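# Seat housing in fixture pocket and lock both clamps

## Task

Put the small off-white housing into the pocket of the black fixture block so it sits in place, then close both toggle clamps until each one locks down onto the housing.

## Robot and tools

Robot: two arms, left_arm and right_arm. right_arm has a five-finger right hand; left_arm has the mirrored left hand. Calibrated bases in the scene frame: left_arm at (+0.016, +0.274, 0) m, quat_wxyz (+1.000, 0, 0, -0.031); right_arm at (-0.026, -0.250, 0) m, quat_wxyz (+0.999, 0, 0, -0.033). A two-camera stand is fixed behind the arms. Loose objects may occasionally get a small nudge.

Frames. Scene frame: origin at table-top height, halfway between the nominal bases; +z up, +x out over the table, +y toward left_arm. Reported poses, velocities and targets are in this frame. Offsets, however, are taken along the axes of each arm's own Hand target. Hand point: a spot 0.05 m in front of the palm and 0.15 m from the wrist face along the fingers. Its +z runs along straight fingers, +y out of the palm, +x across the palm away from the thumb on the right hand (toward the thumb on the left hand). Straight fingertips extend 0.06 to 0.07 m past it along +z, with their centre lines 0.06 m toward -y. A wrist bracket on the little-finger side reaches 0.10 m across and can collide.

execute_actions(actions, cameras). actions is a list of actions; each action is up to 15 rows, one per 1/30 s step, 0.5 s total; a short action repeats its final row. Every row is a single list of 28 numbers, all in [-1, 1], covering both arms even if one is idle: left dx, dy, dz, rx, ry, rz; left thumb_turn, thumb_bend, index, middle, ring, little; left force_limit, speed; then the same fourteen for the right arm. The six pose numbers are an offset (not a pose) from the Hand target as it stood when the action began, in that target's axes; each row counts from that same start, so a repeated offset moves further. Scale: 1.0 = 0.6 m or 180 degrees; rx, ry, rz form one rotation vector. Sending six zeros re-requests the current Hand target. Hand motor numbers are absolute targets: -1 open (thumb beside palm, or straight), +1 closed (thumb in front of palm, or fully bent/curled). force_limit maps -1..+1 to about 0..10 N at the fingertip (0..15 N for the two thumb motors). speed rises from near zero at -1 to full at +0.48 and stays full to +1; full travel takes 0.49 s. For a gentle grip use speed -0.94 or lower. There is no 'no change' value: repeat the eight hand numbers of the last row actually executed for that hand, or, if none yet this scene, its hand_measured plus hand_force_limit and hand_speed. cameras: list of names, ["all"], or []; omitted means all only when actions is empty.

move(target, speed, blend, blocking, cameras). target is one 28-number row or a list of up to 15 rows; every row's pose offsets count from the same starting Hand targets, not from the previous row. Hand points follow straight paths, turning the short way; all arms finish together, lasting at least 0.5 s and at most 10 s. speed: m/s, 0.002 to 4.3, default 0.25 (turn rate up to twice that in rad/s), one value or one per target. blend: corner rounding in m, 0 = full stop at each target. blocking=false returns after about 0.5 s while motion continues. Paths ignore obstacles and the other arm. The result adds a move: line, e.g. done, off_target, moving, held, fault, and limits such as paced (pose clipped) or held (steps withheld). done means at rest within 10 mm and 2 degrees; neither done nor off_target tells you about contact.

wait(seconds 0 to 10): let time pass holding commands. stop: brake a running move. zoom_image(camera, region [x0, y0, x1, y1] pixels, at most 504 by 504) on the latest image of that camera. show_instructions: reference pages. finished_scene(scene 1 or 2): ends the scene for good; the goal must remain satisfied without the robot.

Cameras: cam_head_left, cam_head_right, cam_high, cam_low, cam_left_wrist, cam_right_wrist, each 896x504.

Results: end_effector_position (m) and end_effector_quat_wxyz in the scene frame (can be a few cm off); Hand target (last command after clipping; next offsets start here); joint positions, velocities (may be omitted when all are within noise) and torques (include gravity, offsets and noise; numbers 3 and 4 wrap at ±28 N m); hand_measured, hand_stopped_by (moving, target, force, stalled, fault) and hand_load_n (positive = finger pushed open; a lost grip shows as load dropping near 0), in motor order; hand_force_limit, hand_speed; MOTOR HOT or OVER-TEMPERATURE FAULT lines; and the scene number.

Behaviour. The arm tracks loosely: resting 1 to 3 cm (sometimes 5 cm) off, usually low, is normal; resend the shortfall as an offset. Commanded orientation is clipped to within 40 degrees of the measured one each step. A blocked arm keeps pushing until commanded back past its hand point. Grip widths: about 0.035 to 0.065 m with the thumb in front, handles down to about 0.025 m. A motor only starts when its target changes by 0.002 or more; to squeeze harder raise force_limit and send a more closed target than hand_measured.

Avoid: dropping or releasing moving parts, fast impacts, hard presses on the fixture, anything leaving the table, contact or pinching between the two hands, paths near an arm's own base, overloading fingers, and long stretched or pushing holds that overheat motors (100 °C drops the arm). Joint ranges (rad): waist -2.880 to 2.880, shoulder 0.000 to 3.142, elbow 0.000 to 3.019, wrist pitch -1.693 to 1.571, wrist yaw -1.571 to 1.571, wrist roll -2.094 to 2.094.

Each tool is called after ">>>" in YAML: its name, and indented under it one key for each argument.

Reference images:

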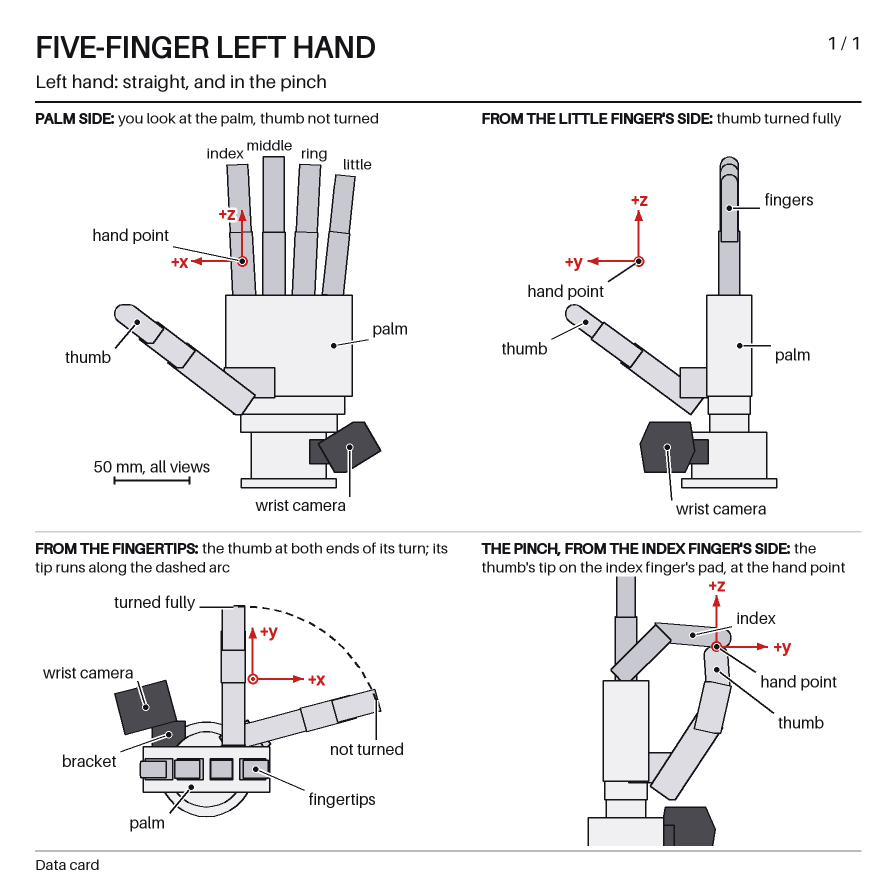

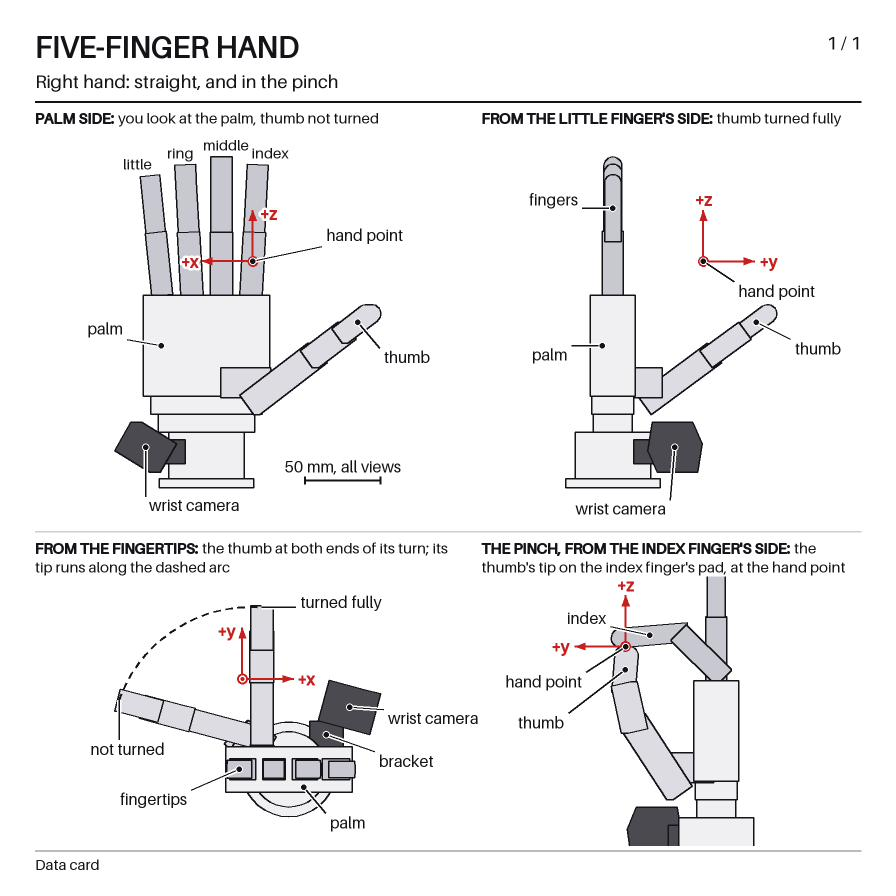

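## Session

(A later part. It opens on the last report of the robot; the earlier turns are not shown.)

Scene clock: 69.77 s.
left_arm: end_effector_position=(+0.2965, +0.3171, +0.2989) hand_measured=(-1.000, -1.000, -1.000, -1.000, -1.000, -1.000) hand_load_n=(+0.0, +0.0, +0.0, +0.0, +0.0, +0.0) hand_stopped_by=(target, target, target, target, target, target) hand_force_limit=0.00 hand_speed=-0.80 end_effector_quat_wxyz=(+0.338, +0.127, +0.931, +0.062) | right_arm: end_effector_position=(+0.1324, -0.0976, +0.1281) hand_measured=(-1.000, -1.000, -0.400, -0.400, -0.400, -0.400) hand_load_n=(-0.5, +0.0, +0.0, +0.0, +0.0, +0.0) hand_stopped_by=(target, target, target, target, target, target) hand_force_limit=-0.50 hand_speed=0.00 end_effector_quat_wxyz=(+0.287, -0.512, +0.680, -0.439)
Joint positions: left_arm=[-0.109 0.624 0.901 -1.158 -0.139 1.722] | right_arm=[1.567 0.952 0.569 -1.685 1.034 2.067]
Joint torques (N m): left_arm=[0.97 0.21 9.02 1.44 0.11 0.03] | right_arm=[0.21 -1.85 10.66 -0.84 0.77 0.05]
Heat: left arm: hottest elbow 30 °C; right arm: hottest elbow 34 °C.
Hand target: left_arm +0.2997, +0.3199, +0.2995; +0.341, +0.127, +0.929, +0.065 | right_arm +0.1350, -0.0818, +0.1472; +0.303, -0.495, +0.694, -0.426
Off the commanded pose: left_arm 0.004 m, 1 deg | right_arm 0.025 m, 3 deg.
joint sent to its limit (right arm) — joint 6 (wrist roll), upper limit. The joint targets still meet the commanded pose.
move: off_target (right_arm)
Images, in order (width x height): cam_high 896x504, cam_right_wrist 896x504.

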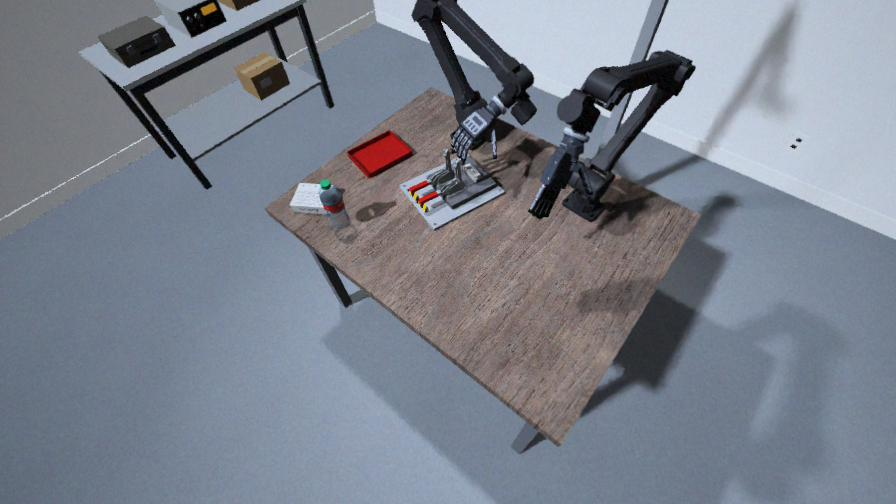

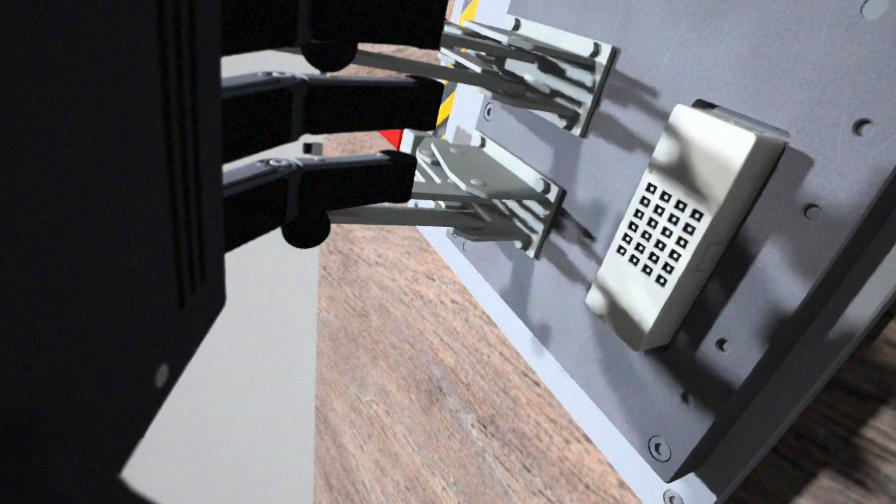

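>>> wait:
  seconds: 0.1
  cameras: ["cam_low", "cam_head_right", "cam_head_left", "cam_right_wrist"]

>>> zoom_image:
  camera: "cam_low"
  region: [485, 257, 521, 277]

>>> zoom_image:
  camera: "cam_head_right"
  region: [450, 260, 570, 390]

>>> zoom_image:
  camera: "cam_right_wrist"
  region: [570, 270, 720, 370]

Scene clock: 70.80 s.
left_arm: end_effector_position=(+0.2965, +0.3171, +0.2989) hand_measured=(-1.000, -1.000, -1.000, -1.000, -1.000, -1.000) hand_load_n=(+0.0, +0.0, +0.0, +0.0, +0.0, +0.0) hand_stopped_by=(target, target, target, target, target, target) hand_force_limit=0.00 hand_speed=-0.80 end_effector_quat_wxyz=(+0.338, +0.127, +0.931, +0.062) | right_arm: end_effector_position=(+0.1324, -0.0977, +0.1281) hand_measured=(-1.000, -1.000, -0.400, -0.400, -0.400, -0.400) hand_load_n=(-0.5, +0.0, +0.0, +0.0, +0.0, +0.0) hand_stopped_by=(target, target, target, target, target, target) hand_force_limit=-0.50 hand_speed=0.00 end_effector_quat_wxyz=(+0.287, -0.512, +0.680, -0.439)
Joint positions: left_arm=[-0.109 0.624 0.901 -1.158 -0.139 1.722] | right_arm=[1.567 0.952 0.569 -1.685 1.034 2.067]
Joint torques (N m): left_arm=[0.85 -0.15 9.06 1.39 0.1 0.01] | right_arm=[0.09 -1.73 10.62 -0.91 0.76 0.05]
Heat: left arm: hottest elbow 30 °C; right arm: hottest elbow 34 °C.
Hand target: left_arm +0.2997, +0.3199, +0.2995; +0.341, +0.127, +0.929, +0.065 | right_arm +0.1350, -0.0818, +0.1472; +0.303, -0.495, +0.694, -0.426
Off the commanded pose: left_arm 0.004 m, 1 deg | right_arm 0.025 m, 4 deg.
wait: 0.10 s; at rest from the start
Images, in order (width x height): cam_head_left 896x504, cam_head_right 896x504, cam_low 896x504, cam_right_wrist 896x504.

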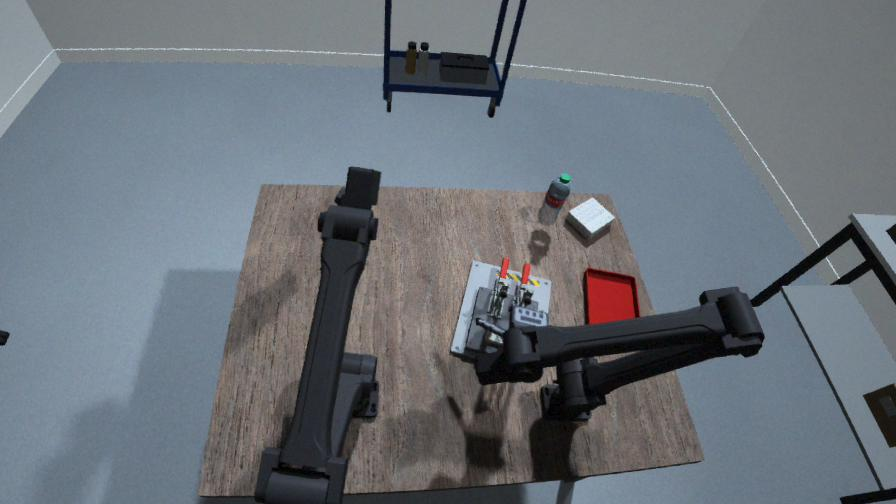

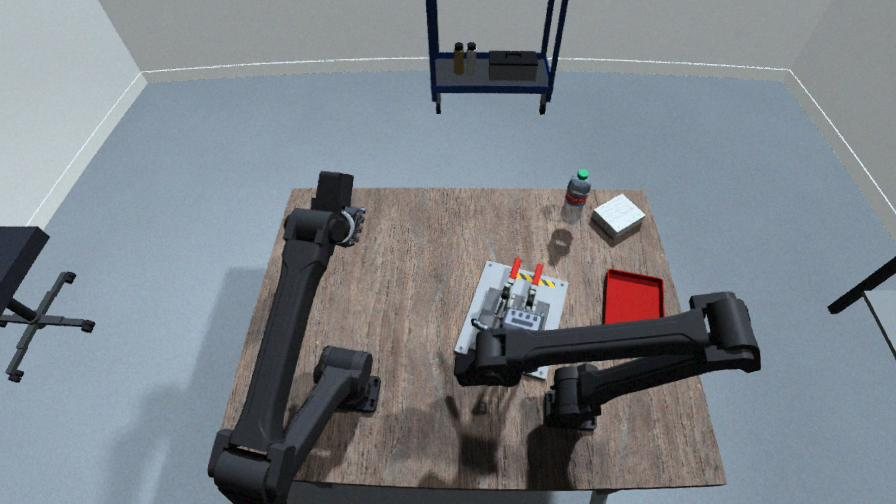

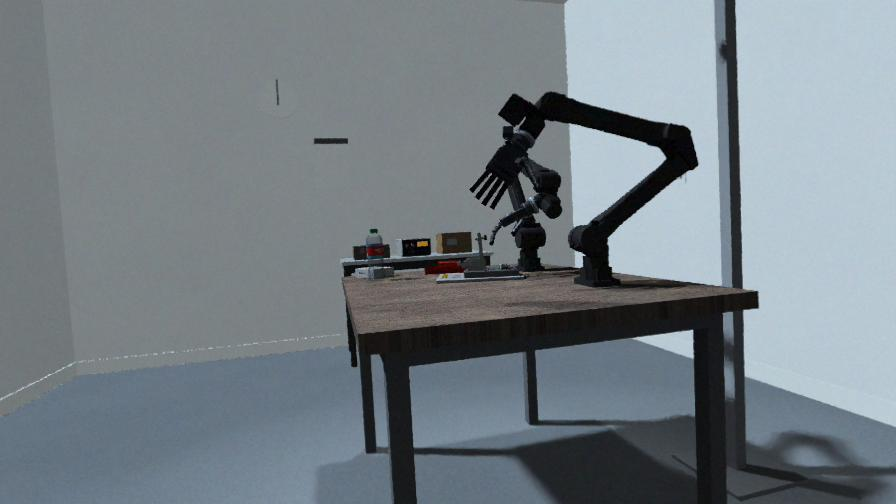

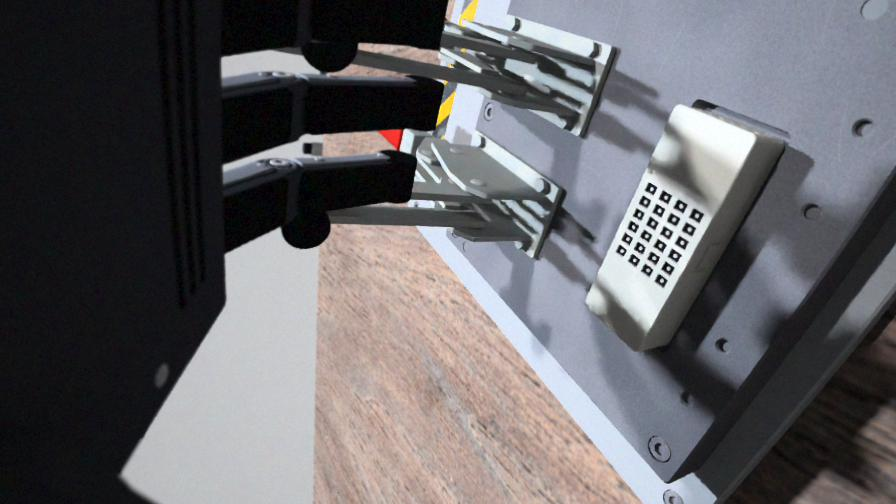

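Scaled by 14.000 from the camera's 896x504 image, which has a finer 1280x720 frame.

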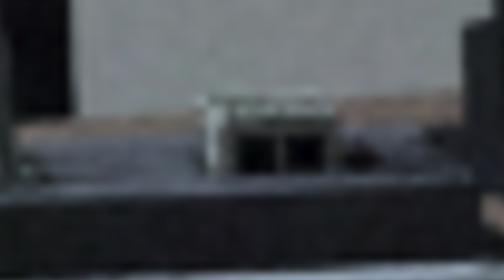

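Scaled by 3.877 from the camera's 896x504 image, which has a finer 1280x720 frame.

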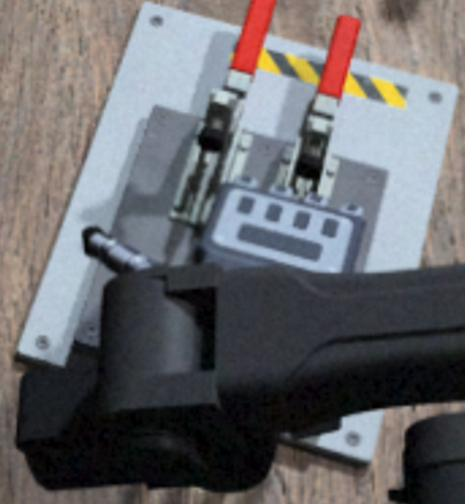

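Scaled by 3.360 from the camera's 896x504 image, which has a finer 1280x720 frame.

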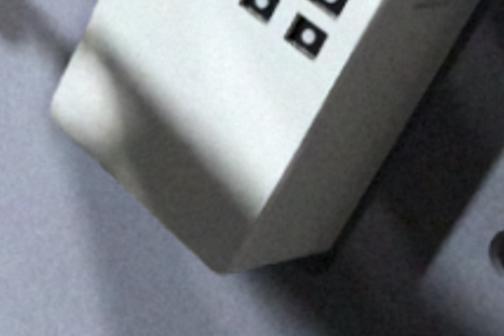

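>>> move:
  target:
    - [0,0,0,0,0,0,-1,-1,-1,-1,-1,-1,0,-0.8,0.0108,-0.2085,-0.1413,0,0,0,-1,-1,-0.4,-0.4,-0.4,-0.4,-0.5,0]
    - [0,0,0,0,0,0,-1,-1,-1,-1,-1,-1,0,-0.8,-0.0303,-0.2702,-0.0313,-0.3501,-0.0096,-0.0149,-1,-1,-1,-1,-1,-1,-0.5,0]
  speed: 0.25
  blend: 0.02
  cameras: ["all"]

>>> zoom_image:
  camera: "cam_high"
  region: [420, 110, 520, 210]

>>> zoom_image:
  camera: "cam_low"
  region: [455, 210, 525, 290]

Scene clock: 81.43 s.
left_arm: end_effector_position=(+0.2965, +0.3171, +0.2989) hand_measured=(-1.000, -1.000, -1.000, -1.000, -1.000, -1.000) hand_load_n=(+0.0, +0.0, +0.0, +0.0, +0.0, +0.0) hand_stopped_by=(target, target, target, target, target, target) hand_force_limit=0.00 hand_speed=-0.80 end_effector_quat_wxyz=(+0.338, +0.127, +0.931, +0.062) | right_arm: end_effector_position=(+0.1817, -0.0862, +0.2747) hand_measured=(-1.000, -1.000, -1.000, -1.000, -1.000, -1.000) hand_load_n=(+0.0, +0.0, +0.0, +0.0, +0.0, +0.0) hand_stopped_by=(target, target, target, target, target, target) hand_force_limit=-0.50 hand_speed=0.00 end_effector_quat_wxyz=(-0.004, -0.601, +0.800, +0.005)
Joint positions: left_arm=[-0.109 0.624 0.901 -1.158 -0.139 1.722] | right_arm=[0.489 1.087 1.204 -1.698 -0.008 0.705]
Joint torques (N m): left_arm=[1.03 0.15 9.16 1.42 0.1 0.04] | right_arm=[0.15 -4.72 12.81 0.05 -0.06 -0.28]
Heat: left arm: hottest elbow 30 °C; right arm: hottest elbow 36 °C.
Hand target: left_arm +0.2997, +0.3199, +0.2995; +0.341, +0.127, +0.929, +0.065 | right_arm +0.1947, -0.0830, +0.3002; +0.000, -0.602, +0.799, +0.000
Off the commanded pose: left_arm 0.004 m, 1 deg | right_arm 0.029 m, 1 deg.
joint sent to its limit (right arm) — joint 4 (wrist pitch), lower limit. The joint targets are off in orientation, not in position.
move: off_target (right_arm); target 2's new numbers were sent with right_arm's hand 0.029 m and 1 deg from that target

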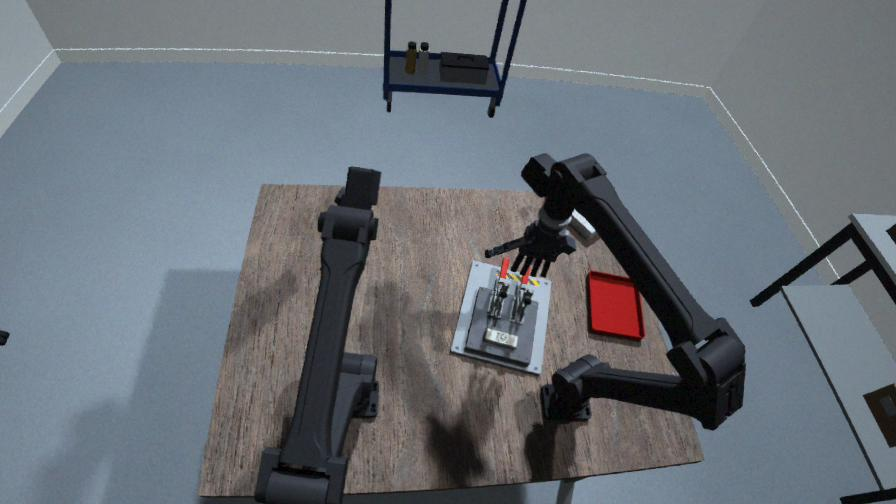

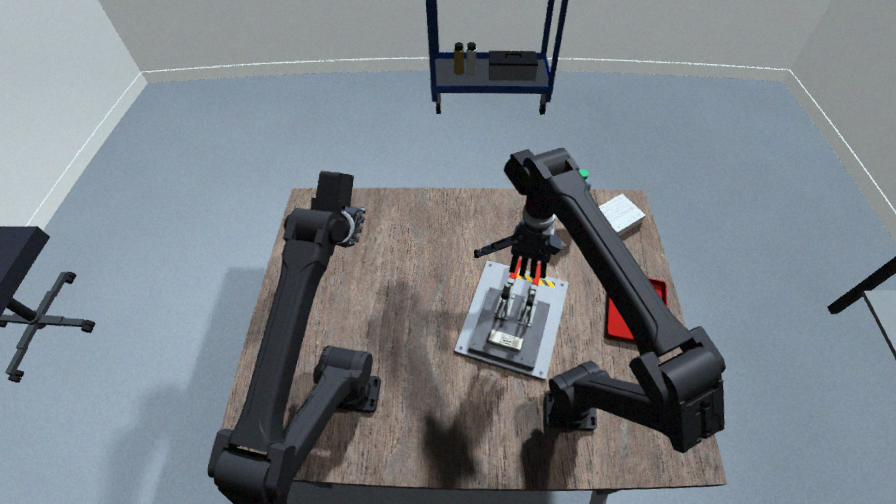

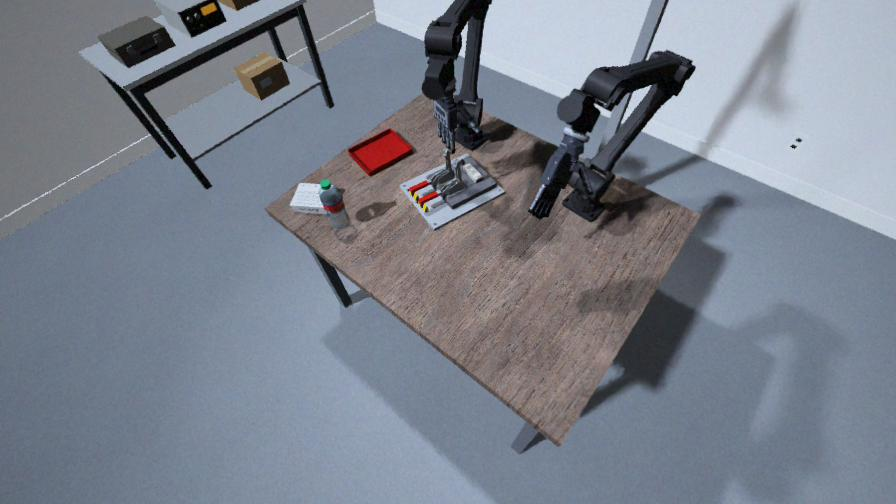

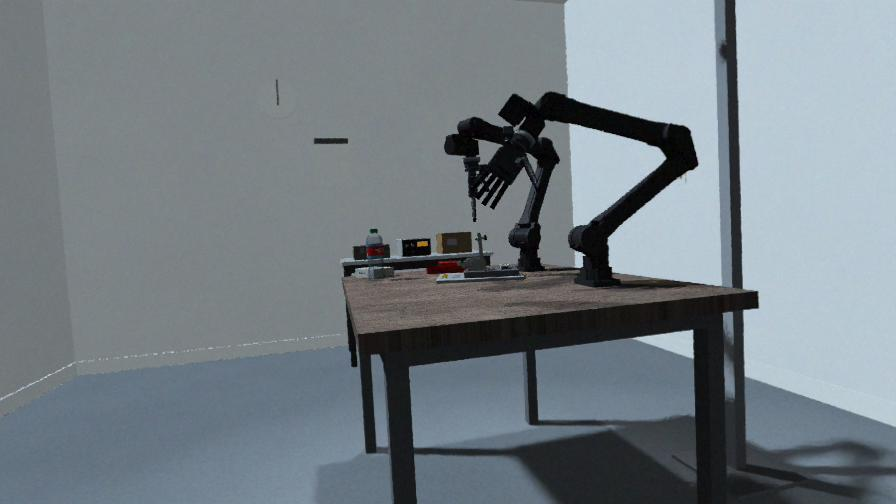

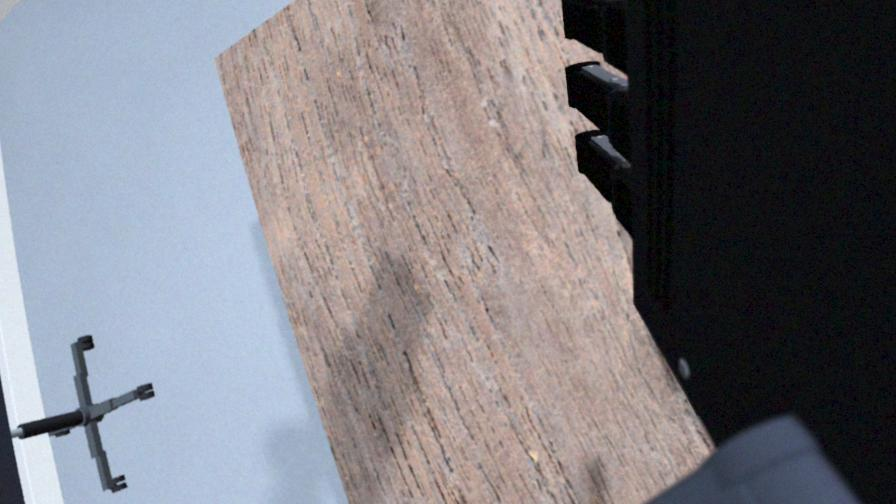

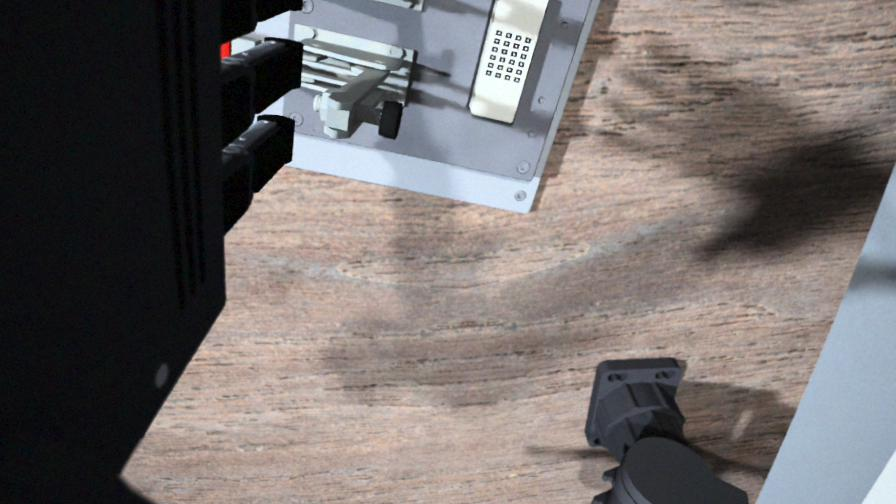

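Scaled by 5.040 from the camera's 896x504 image, which has a finer 1280x720 frame.

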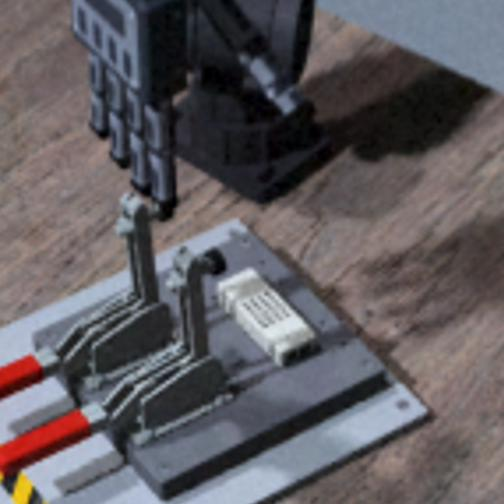

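Scaled by 6.300 from the camera's 896x504 image, which has a finer 1280x720 frame.

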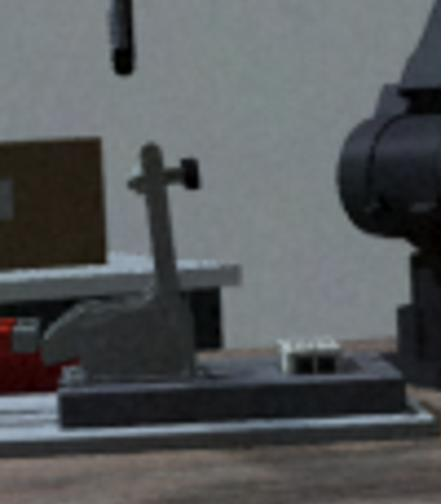

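>>> zoom_image:
  camera: "cam_head_right"
  region: [470, 310, 540, 380]

>>> zoom_image:
  camera: "cam_right_wrist"
  region: [420, 0, 600, 140]

>>> zoom_image:
  camera: "cam_high"
  region: [455, 155, 495, 190]

Scaled by 7.200 from the camera's 896x504 image, which has a finer 1280x720 frame.

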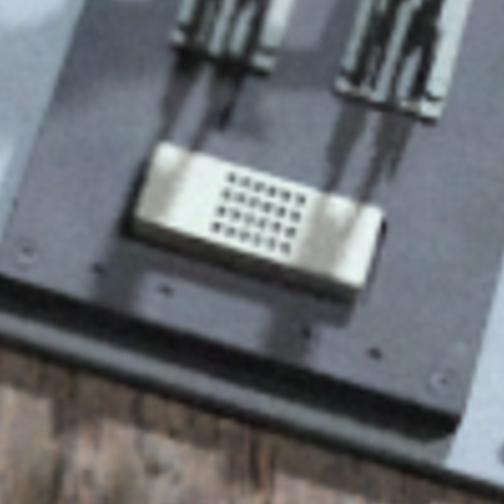

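Scaled by 2.800 from the camera's 896x504 image, which has a finer 1280x720 frame.

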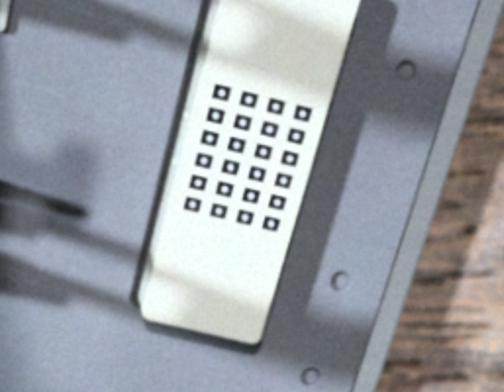

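Scaled by 12.600 from the camera's 896x504 image, which has a finer 1280x720 frame.

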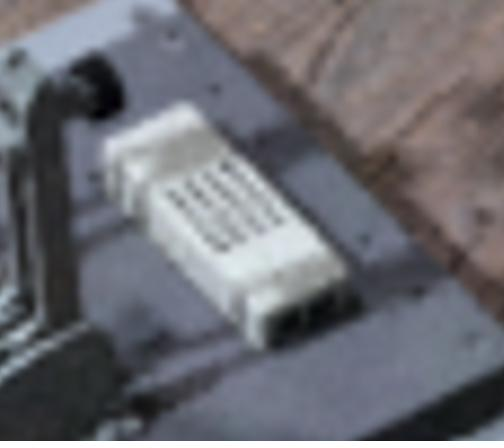

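>>> zoom_image:
  camera: "cam_head_right"
  region: [460, 210, 600, 390]

>>> zoom_image:
  camera: "cam_head_left"
  region: [440, 210, 600, 390]

Scaled by 2.800 from the camera's 896x504 image, which has a finer 1280x720 frame.

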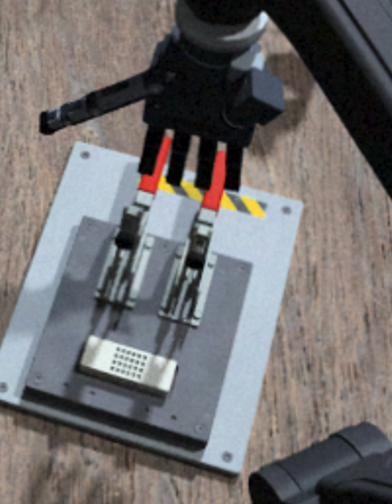

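Scaled by 2.800 from the camera's 896x504 image, which has a finer 1280x720 frame.

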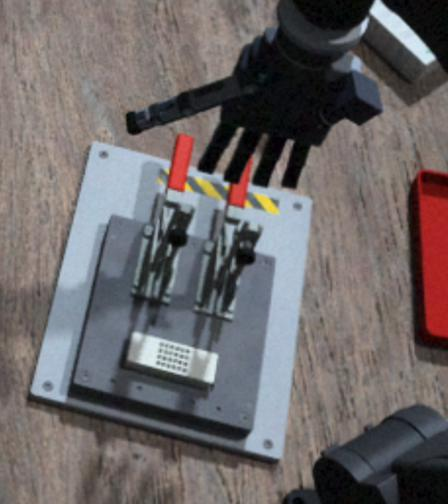

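>>> move:
  target: [0,0,0,0,0,0,-1,-1,-1,-1,-1,-1,0,-0.8,-0.0032,0.0009,0.1667,0,0,0,-1,-1,-1,-1,-1,-1,-0.5,0]
  speed: 0.12
  cameras: ["cam_right_wrist", "cam_high", "cam_low", "cam_head_right"]

>>> zoom_image:
  camera: "cam_high"
  region: [420, 110, 520, 210]

>>> zoom_image:
  camera: "cam_low"
  region: [455, 210, 525, 290]

>>> zoom_image:
  camera: "cam_head_right"
  region: [480, 230, 580, 350]

Scene clock: 83.87 s.
left_arm: end_effector_position=(+0.2965, +0.3171, +0.2989) hand_measured=(-1.000, -1.000, -1.000, -1.000, -1.000, -1.000) hand_load_n=(+0.0, +0.0, +0.0, +0.0, +0.0, +0.0) hand_stopped_by=(target, target, target, target, target, target) hand_force_limit=0.00 hand_speed=-0.80 end_effector_quat_wxyz=(+0.338, +0.127, +0.931, +0.062) | right_arm: end_effector_position=(+0.1933, -0.0822, +0.2025) hand_measured=(-1.000, -1.000, -1.000, -1.000, -1.000, -1.000) hand_load_n=(+0.0, -0.5, +0.0, +0.0, +0.0, +0.0) hand_stopped_by=(target, target, target, target, target, target) hand_force_limit=-0.50 hand_speed=0.00 end_effector_quat_wxyz=(-0.002, -0.601, +0.800, +0.002)
Joint positions: left_arm=[-0.109 0.624 0.901 -1.158 -0.139 1.722] | right_arm=[0.489 1.113 1.035 -1.497 -0.003 0.705]
Joint torques (N m): left_arm=[1.38 0.03 9.11 1.39 0.08 0.02] | right_arm=[1.03 -4.95 7.65 0.88 0.16 -0.1]
Heat: left arm: hottest elbow 30 °C; right arm: hottest elbow 36 °C.
Hand target: left_arm +0.2997, +0.3199, +0.2995; +0.341, +0.127, +0.929, +0.065 | right_arm +0.1947, -0.0810, +0.2001; +0.000, -0.602, +0.799, +0.000
Off the commanded pose: left_arm 0.004 m, 1 deg | right_arm 0.003 m, 0 deg.
move: done
Images, in order (width x height): cam_head_right 896x504, cam_high 896x504, cam_low 896x504, cam_right_wrist 896x504.

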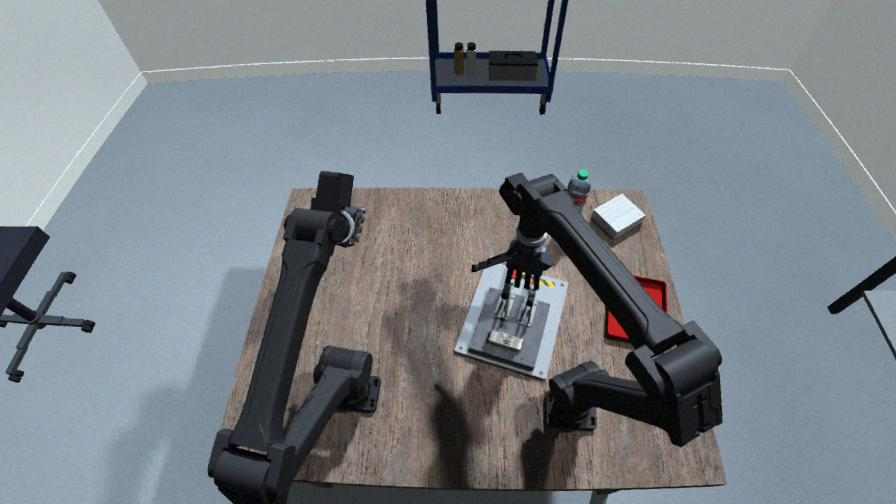

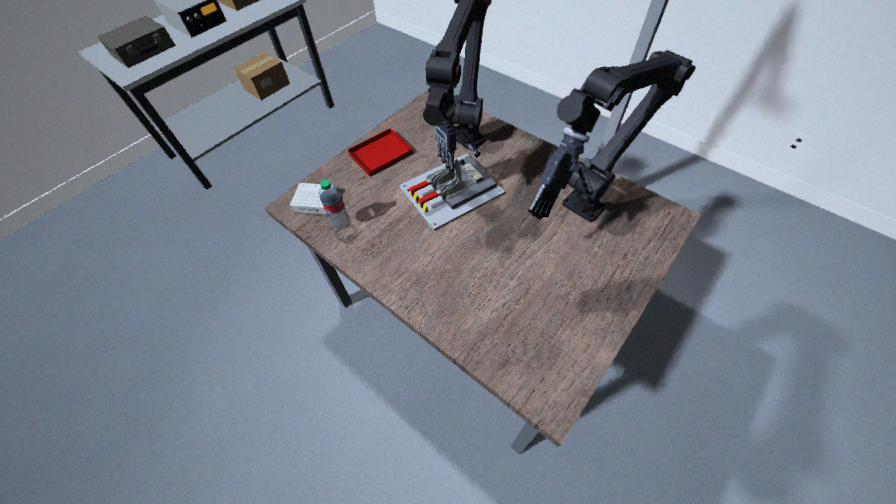

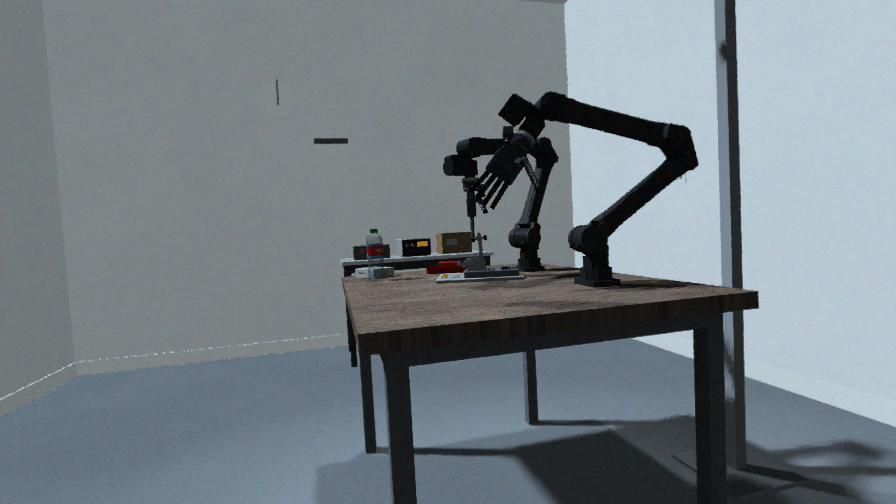

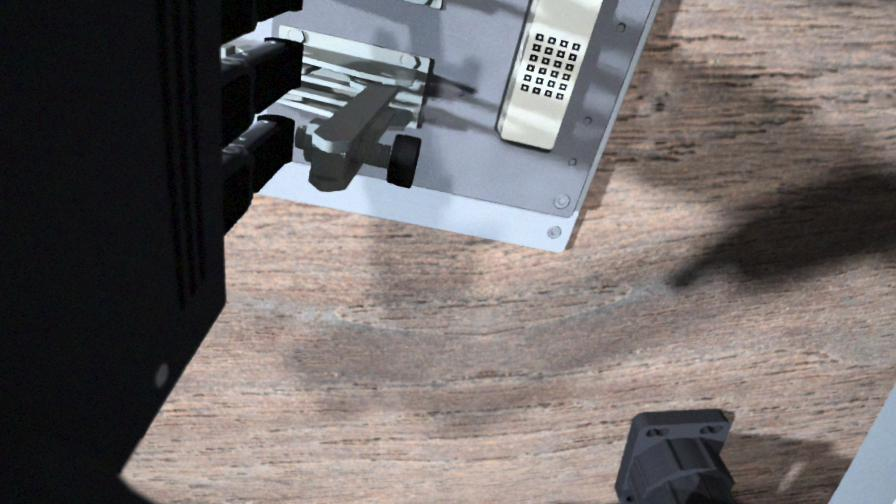

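Scaled by 5.040 from the camera's 896x504 image, which has a finer 1280x720 frame.

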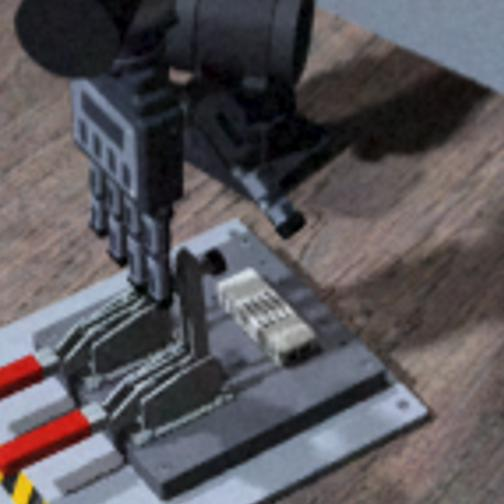

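Scaled by 6.300 from the camera's 896x504 image, which has a finer 1280x720 frame.

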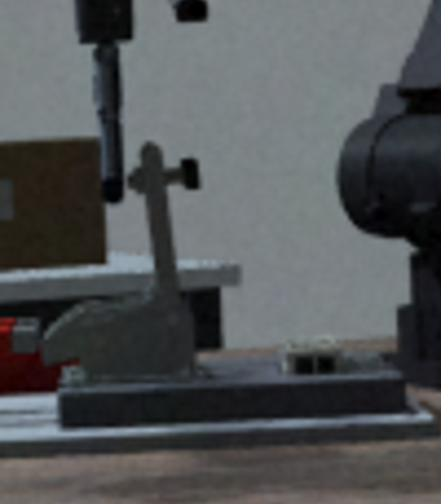

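Scaled by 4.200 from the camera's 896x504 image, which has a finer 1280x720 frame.

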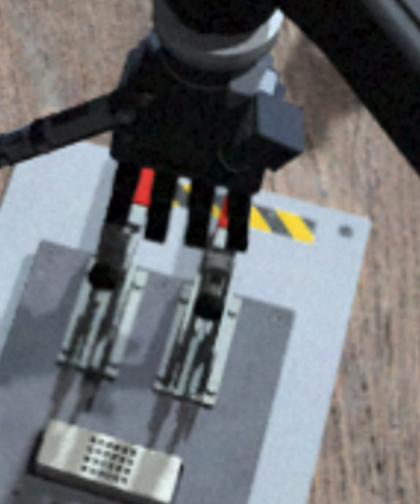

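>>> move:
  target:
    - [0,0,0,0,0,0,-1,-1,-1,-1,-1,-1,0,-0.8,0.001,0.0495,-0.0017,0,0,0,-1,-1,-1,-1,-1,-1,-0.5,0]
    - [0,0,0,0,0,0,-1,-1,-1,-1,-1,-1,0,-0.8,0.001,0.1462,0.0267,0,0,0,-1,-1,-1,-1,-1,-1,-0.5,0]
  speed: 0.1
  blend: 0.01
  cameras: ["cam_right_wrist", "cam_high", "cam_low", "cam_head_right"]

>>> zoom_image:
  camera: "cam_high"
  region: [420, 110, 520, 210]

>>> zoom_image:
  camera: "cam_low"
  region: [455, 210, 525, 290]

>>> zoom_image:
  camera: "cam_head_right"
  region: [480, 230, 580, 350]

Scene clock: 86.27 s.
left_arm: end_effector_position=(+0.2965, +0.3171, +0.2989) hand_measured=(-1.000, -1.000, -1.000, -1.000, -1.000, -1.000) hand_load_n=(+0.0, +0.0, +0.0, +0.0, +0.0, +0.0) hand_stopped_by=(target, target, target, target, target, target) hand_force_limit=0.00 hand_speed=-0.80 end_effector_quat_wxyz=(+0.338, +0.127, +0.931, +0.062) | right_arm: end_effector_position=(+0.1150, -0.0573, +0.1844) hand_measured=(-1.000, -1.000, -1.000, -1.000, -1.000, -1.000) hand_load_n=(+0.0, +0.0, +0.0, +0.0, +0.0, +0.0) hand_stopped_by=(target, target, target, target, target, target) hand_force_limit=-0.50 hand_speed=0.00 end_effector_quat_wxyz=(+0.003, -0.604, +0.797, -0.001)
Joint positions: left_arm=[-0.109 0.624 0.901 -1.158 -0.139 1.722] | right_arm=[0.723 0.954 0.886 -1.497 0.002 0.93]
Joint torques (N m): left_arm=[1.08 0.03 9.09 1.48 0.08 0] | right_arm=[1.49 -3.49 7.53 0.01 -0.03 0.07]
Heat: left arm: hottest elbow 30 °C; right arm: hottest elbow 36 °C.
Hand target: left_arm +0.2997, +0.3199, +0.2995; +0.341, +0.127, +0.929, +0.065 | right_arm +0.1102, -0.0574, +0.1842; +0.000, -0.602, +0.799, +0.000
Off the commanded pose: left_arm 0.004 m, 1 deg | right_arm 0.005 m, 0 deg.
move: done
Images, in order (width x height): cam_head_right 896x504, cam_high 896x504, cam_low 896x504, cam_right_wrist 896x504.

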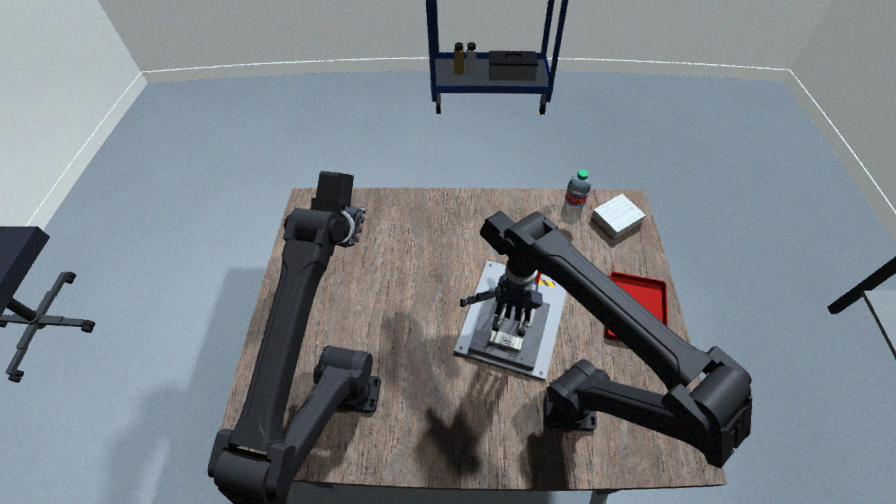

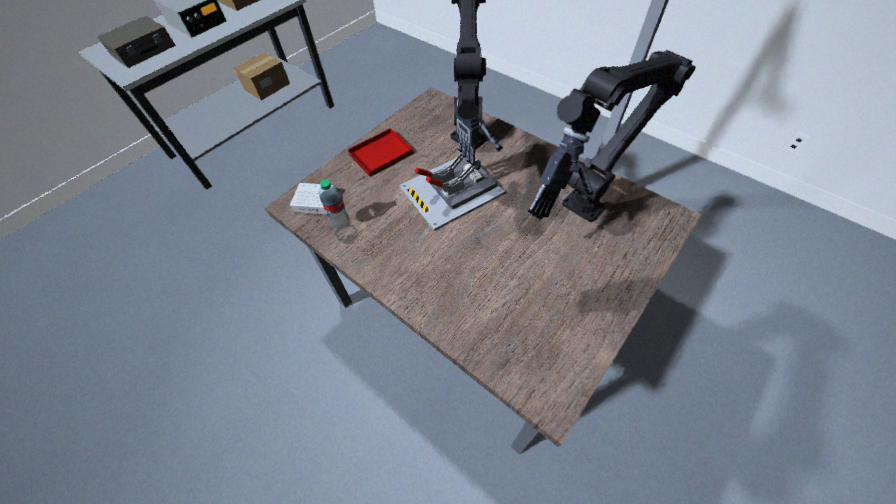

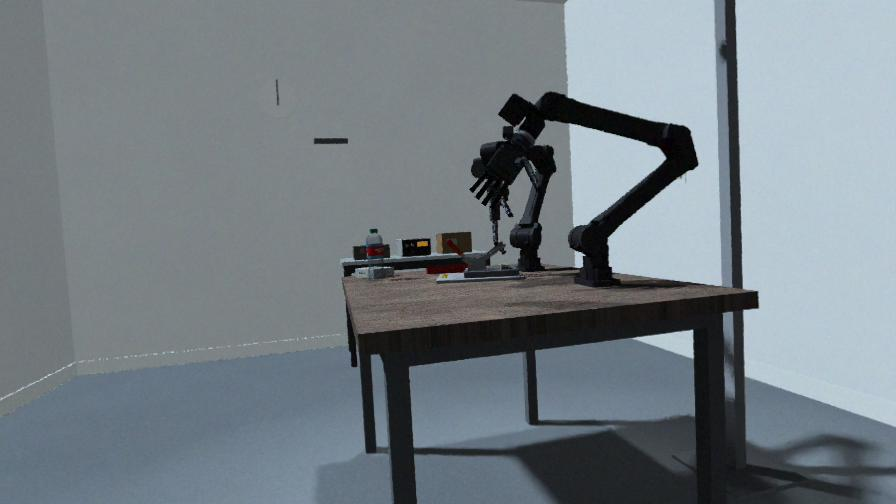

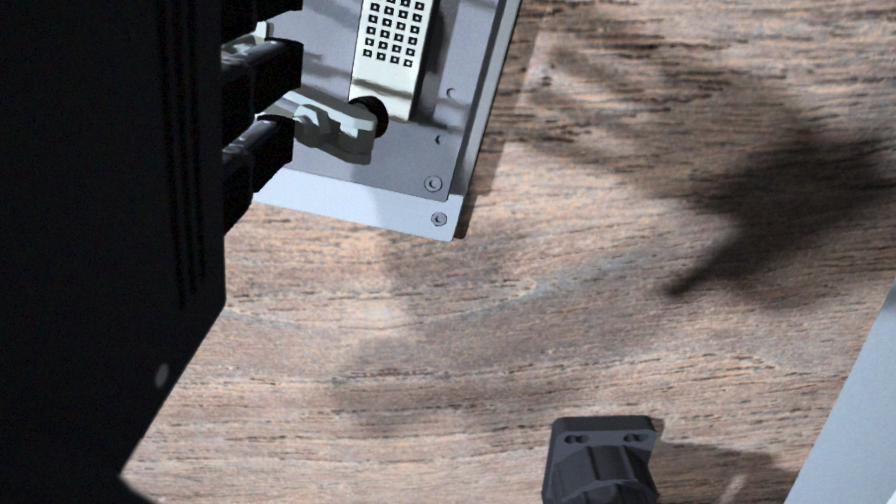

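Scaled by 5.040 from the camera's 896x504 image, which has a finer 1280x720 frame.

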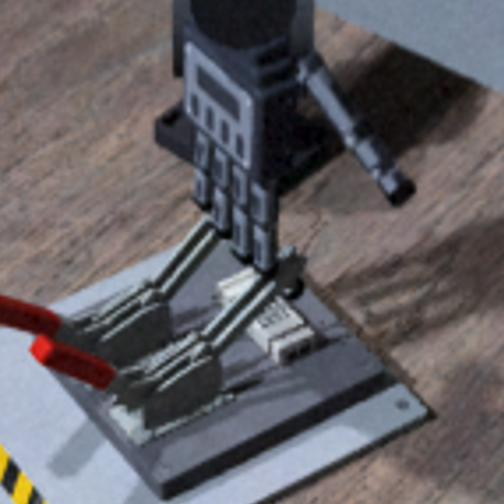

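Scaled by 6.300 from the camera's 896x504 image, which has a finer 1280x720 frame.

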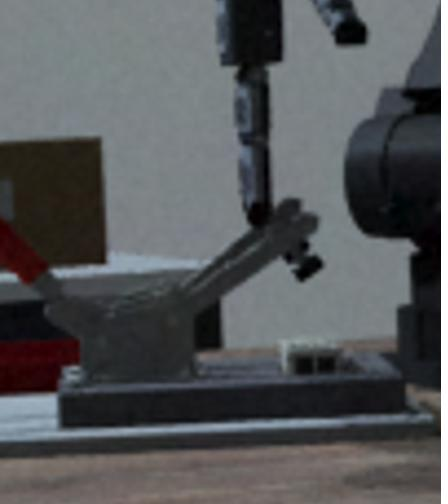

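Scaled by 4.200 from the camera's 896x504 image, which has a finer 1280x720 frame.

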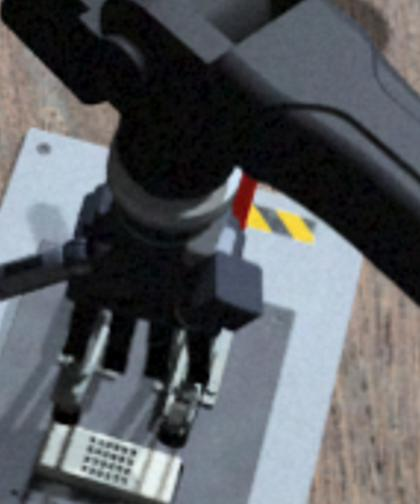

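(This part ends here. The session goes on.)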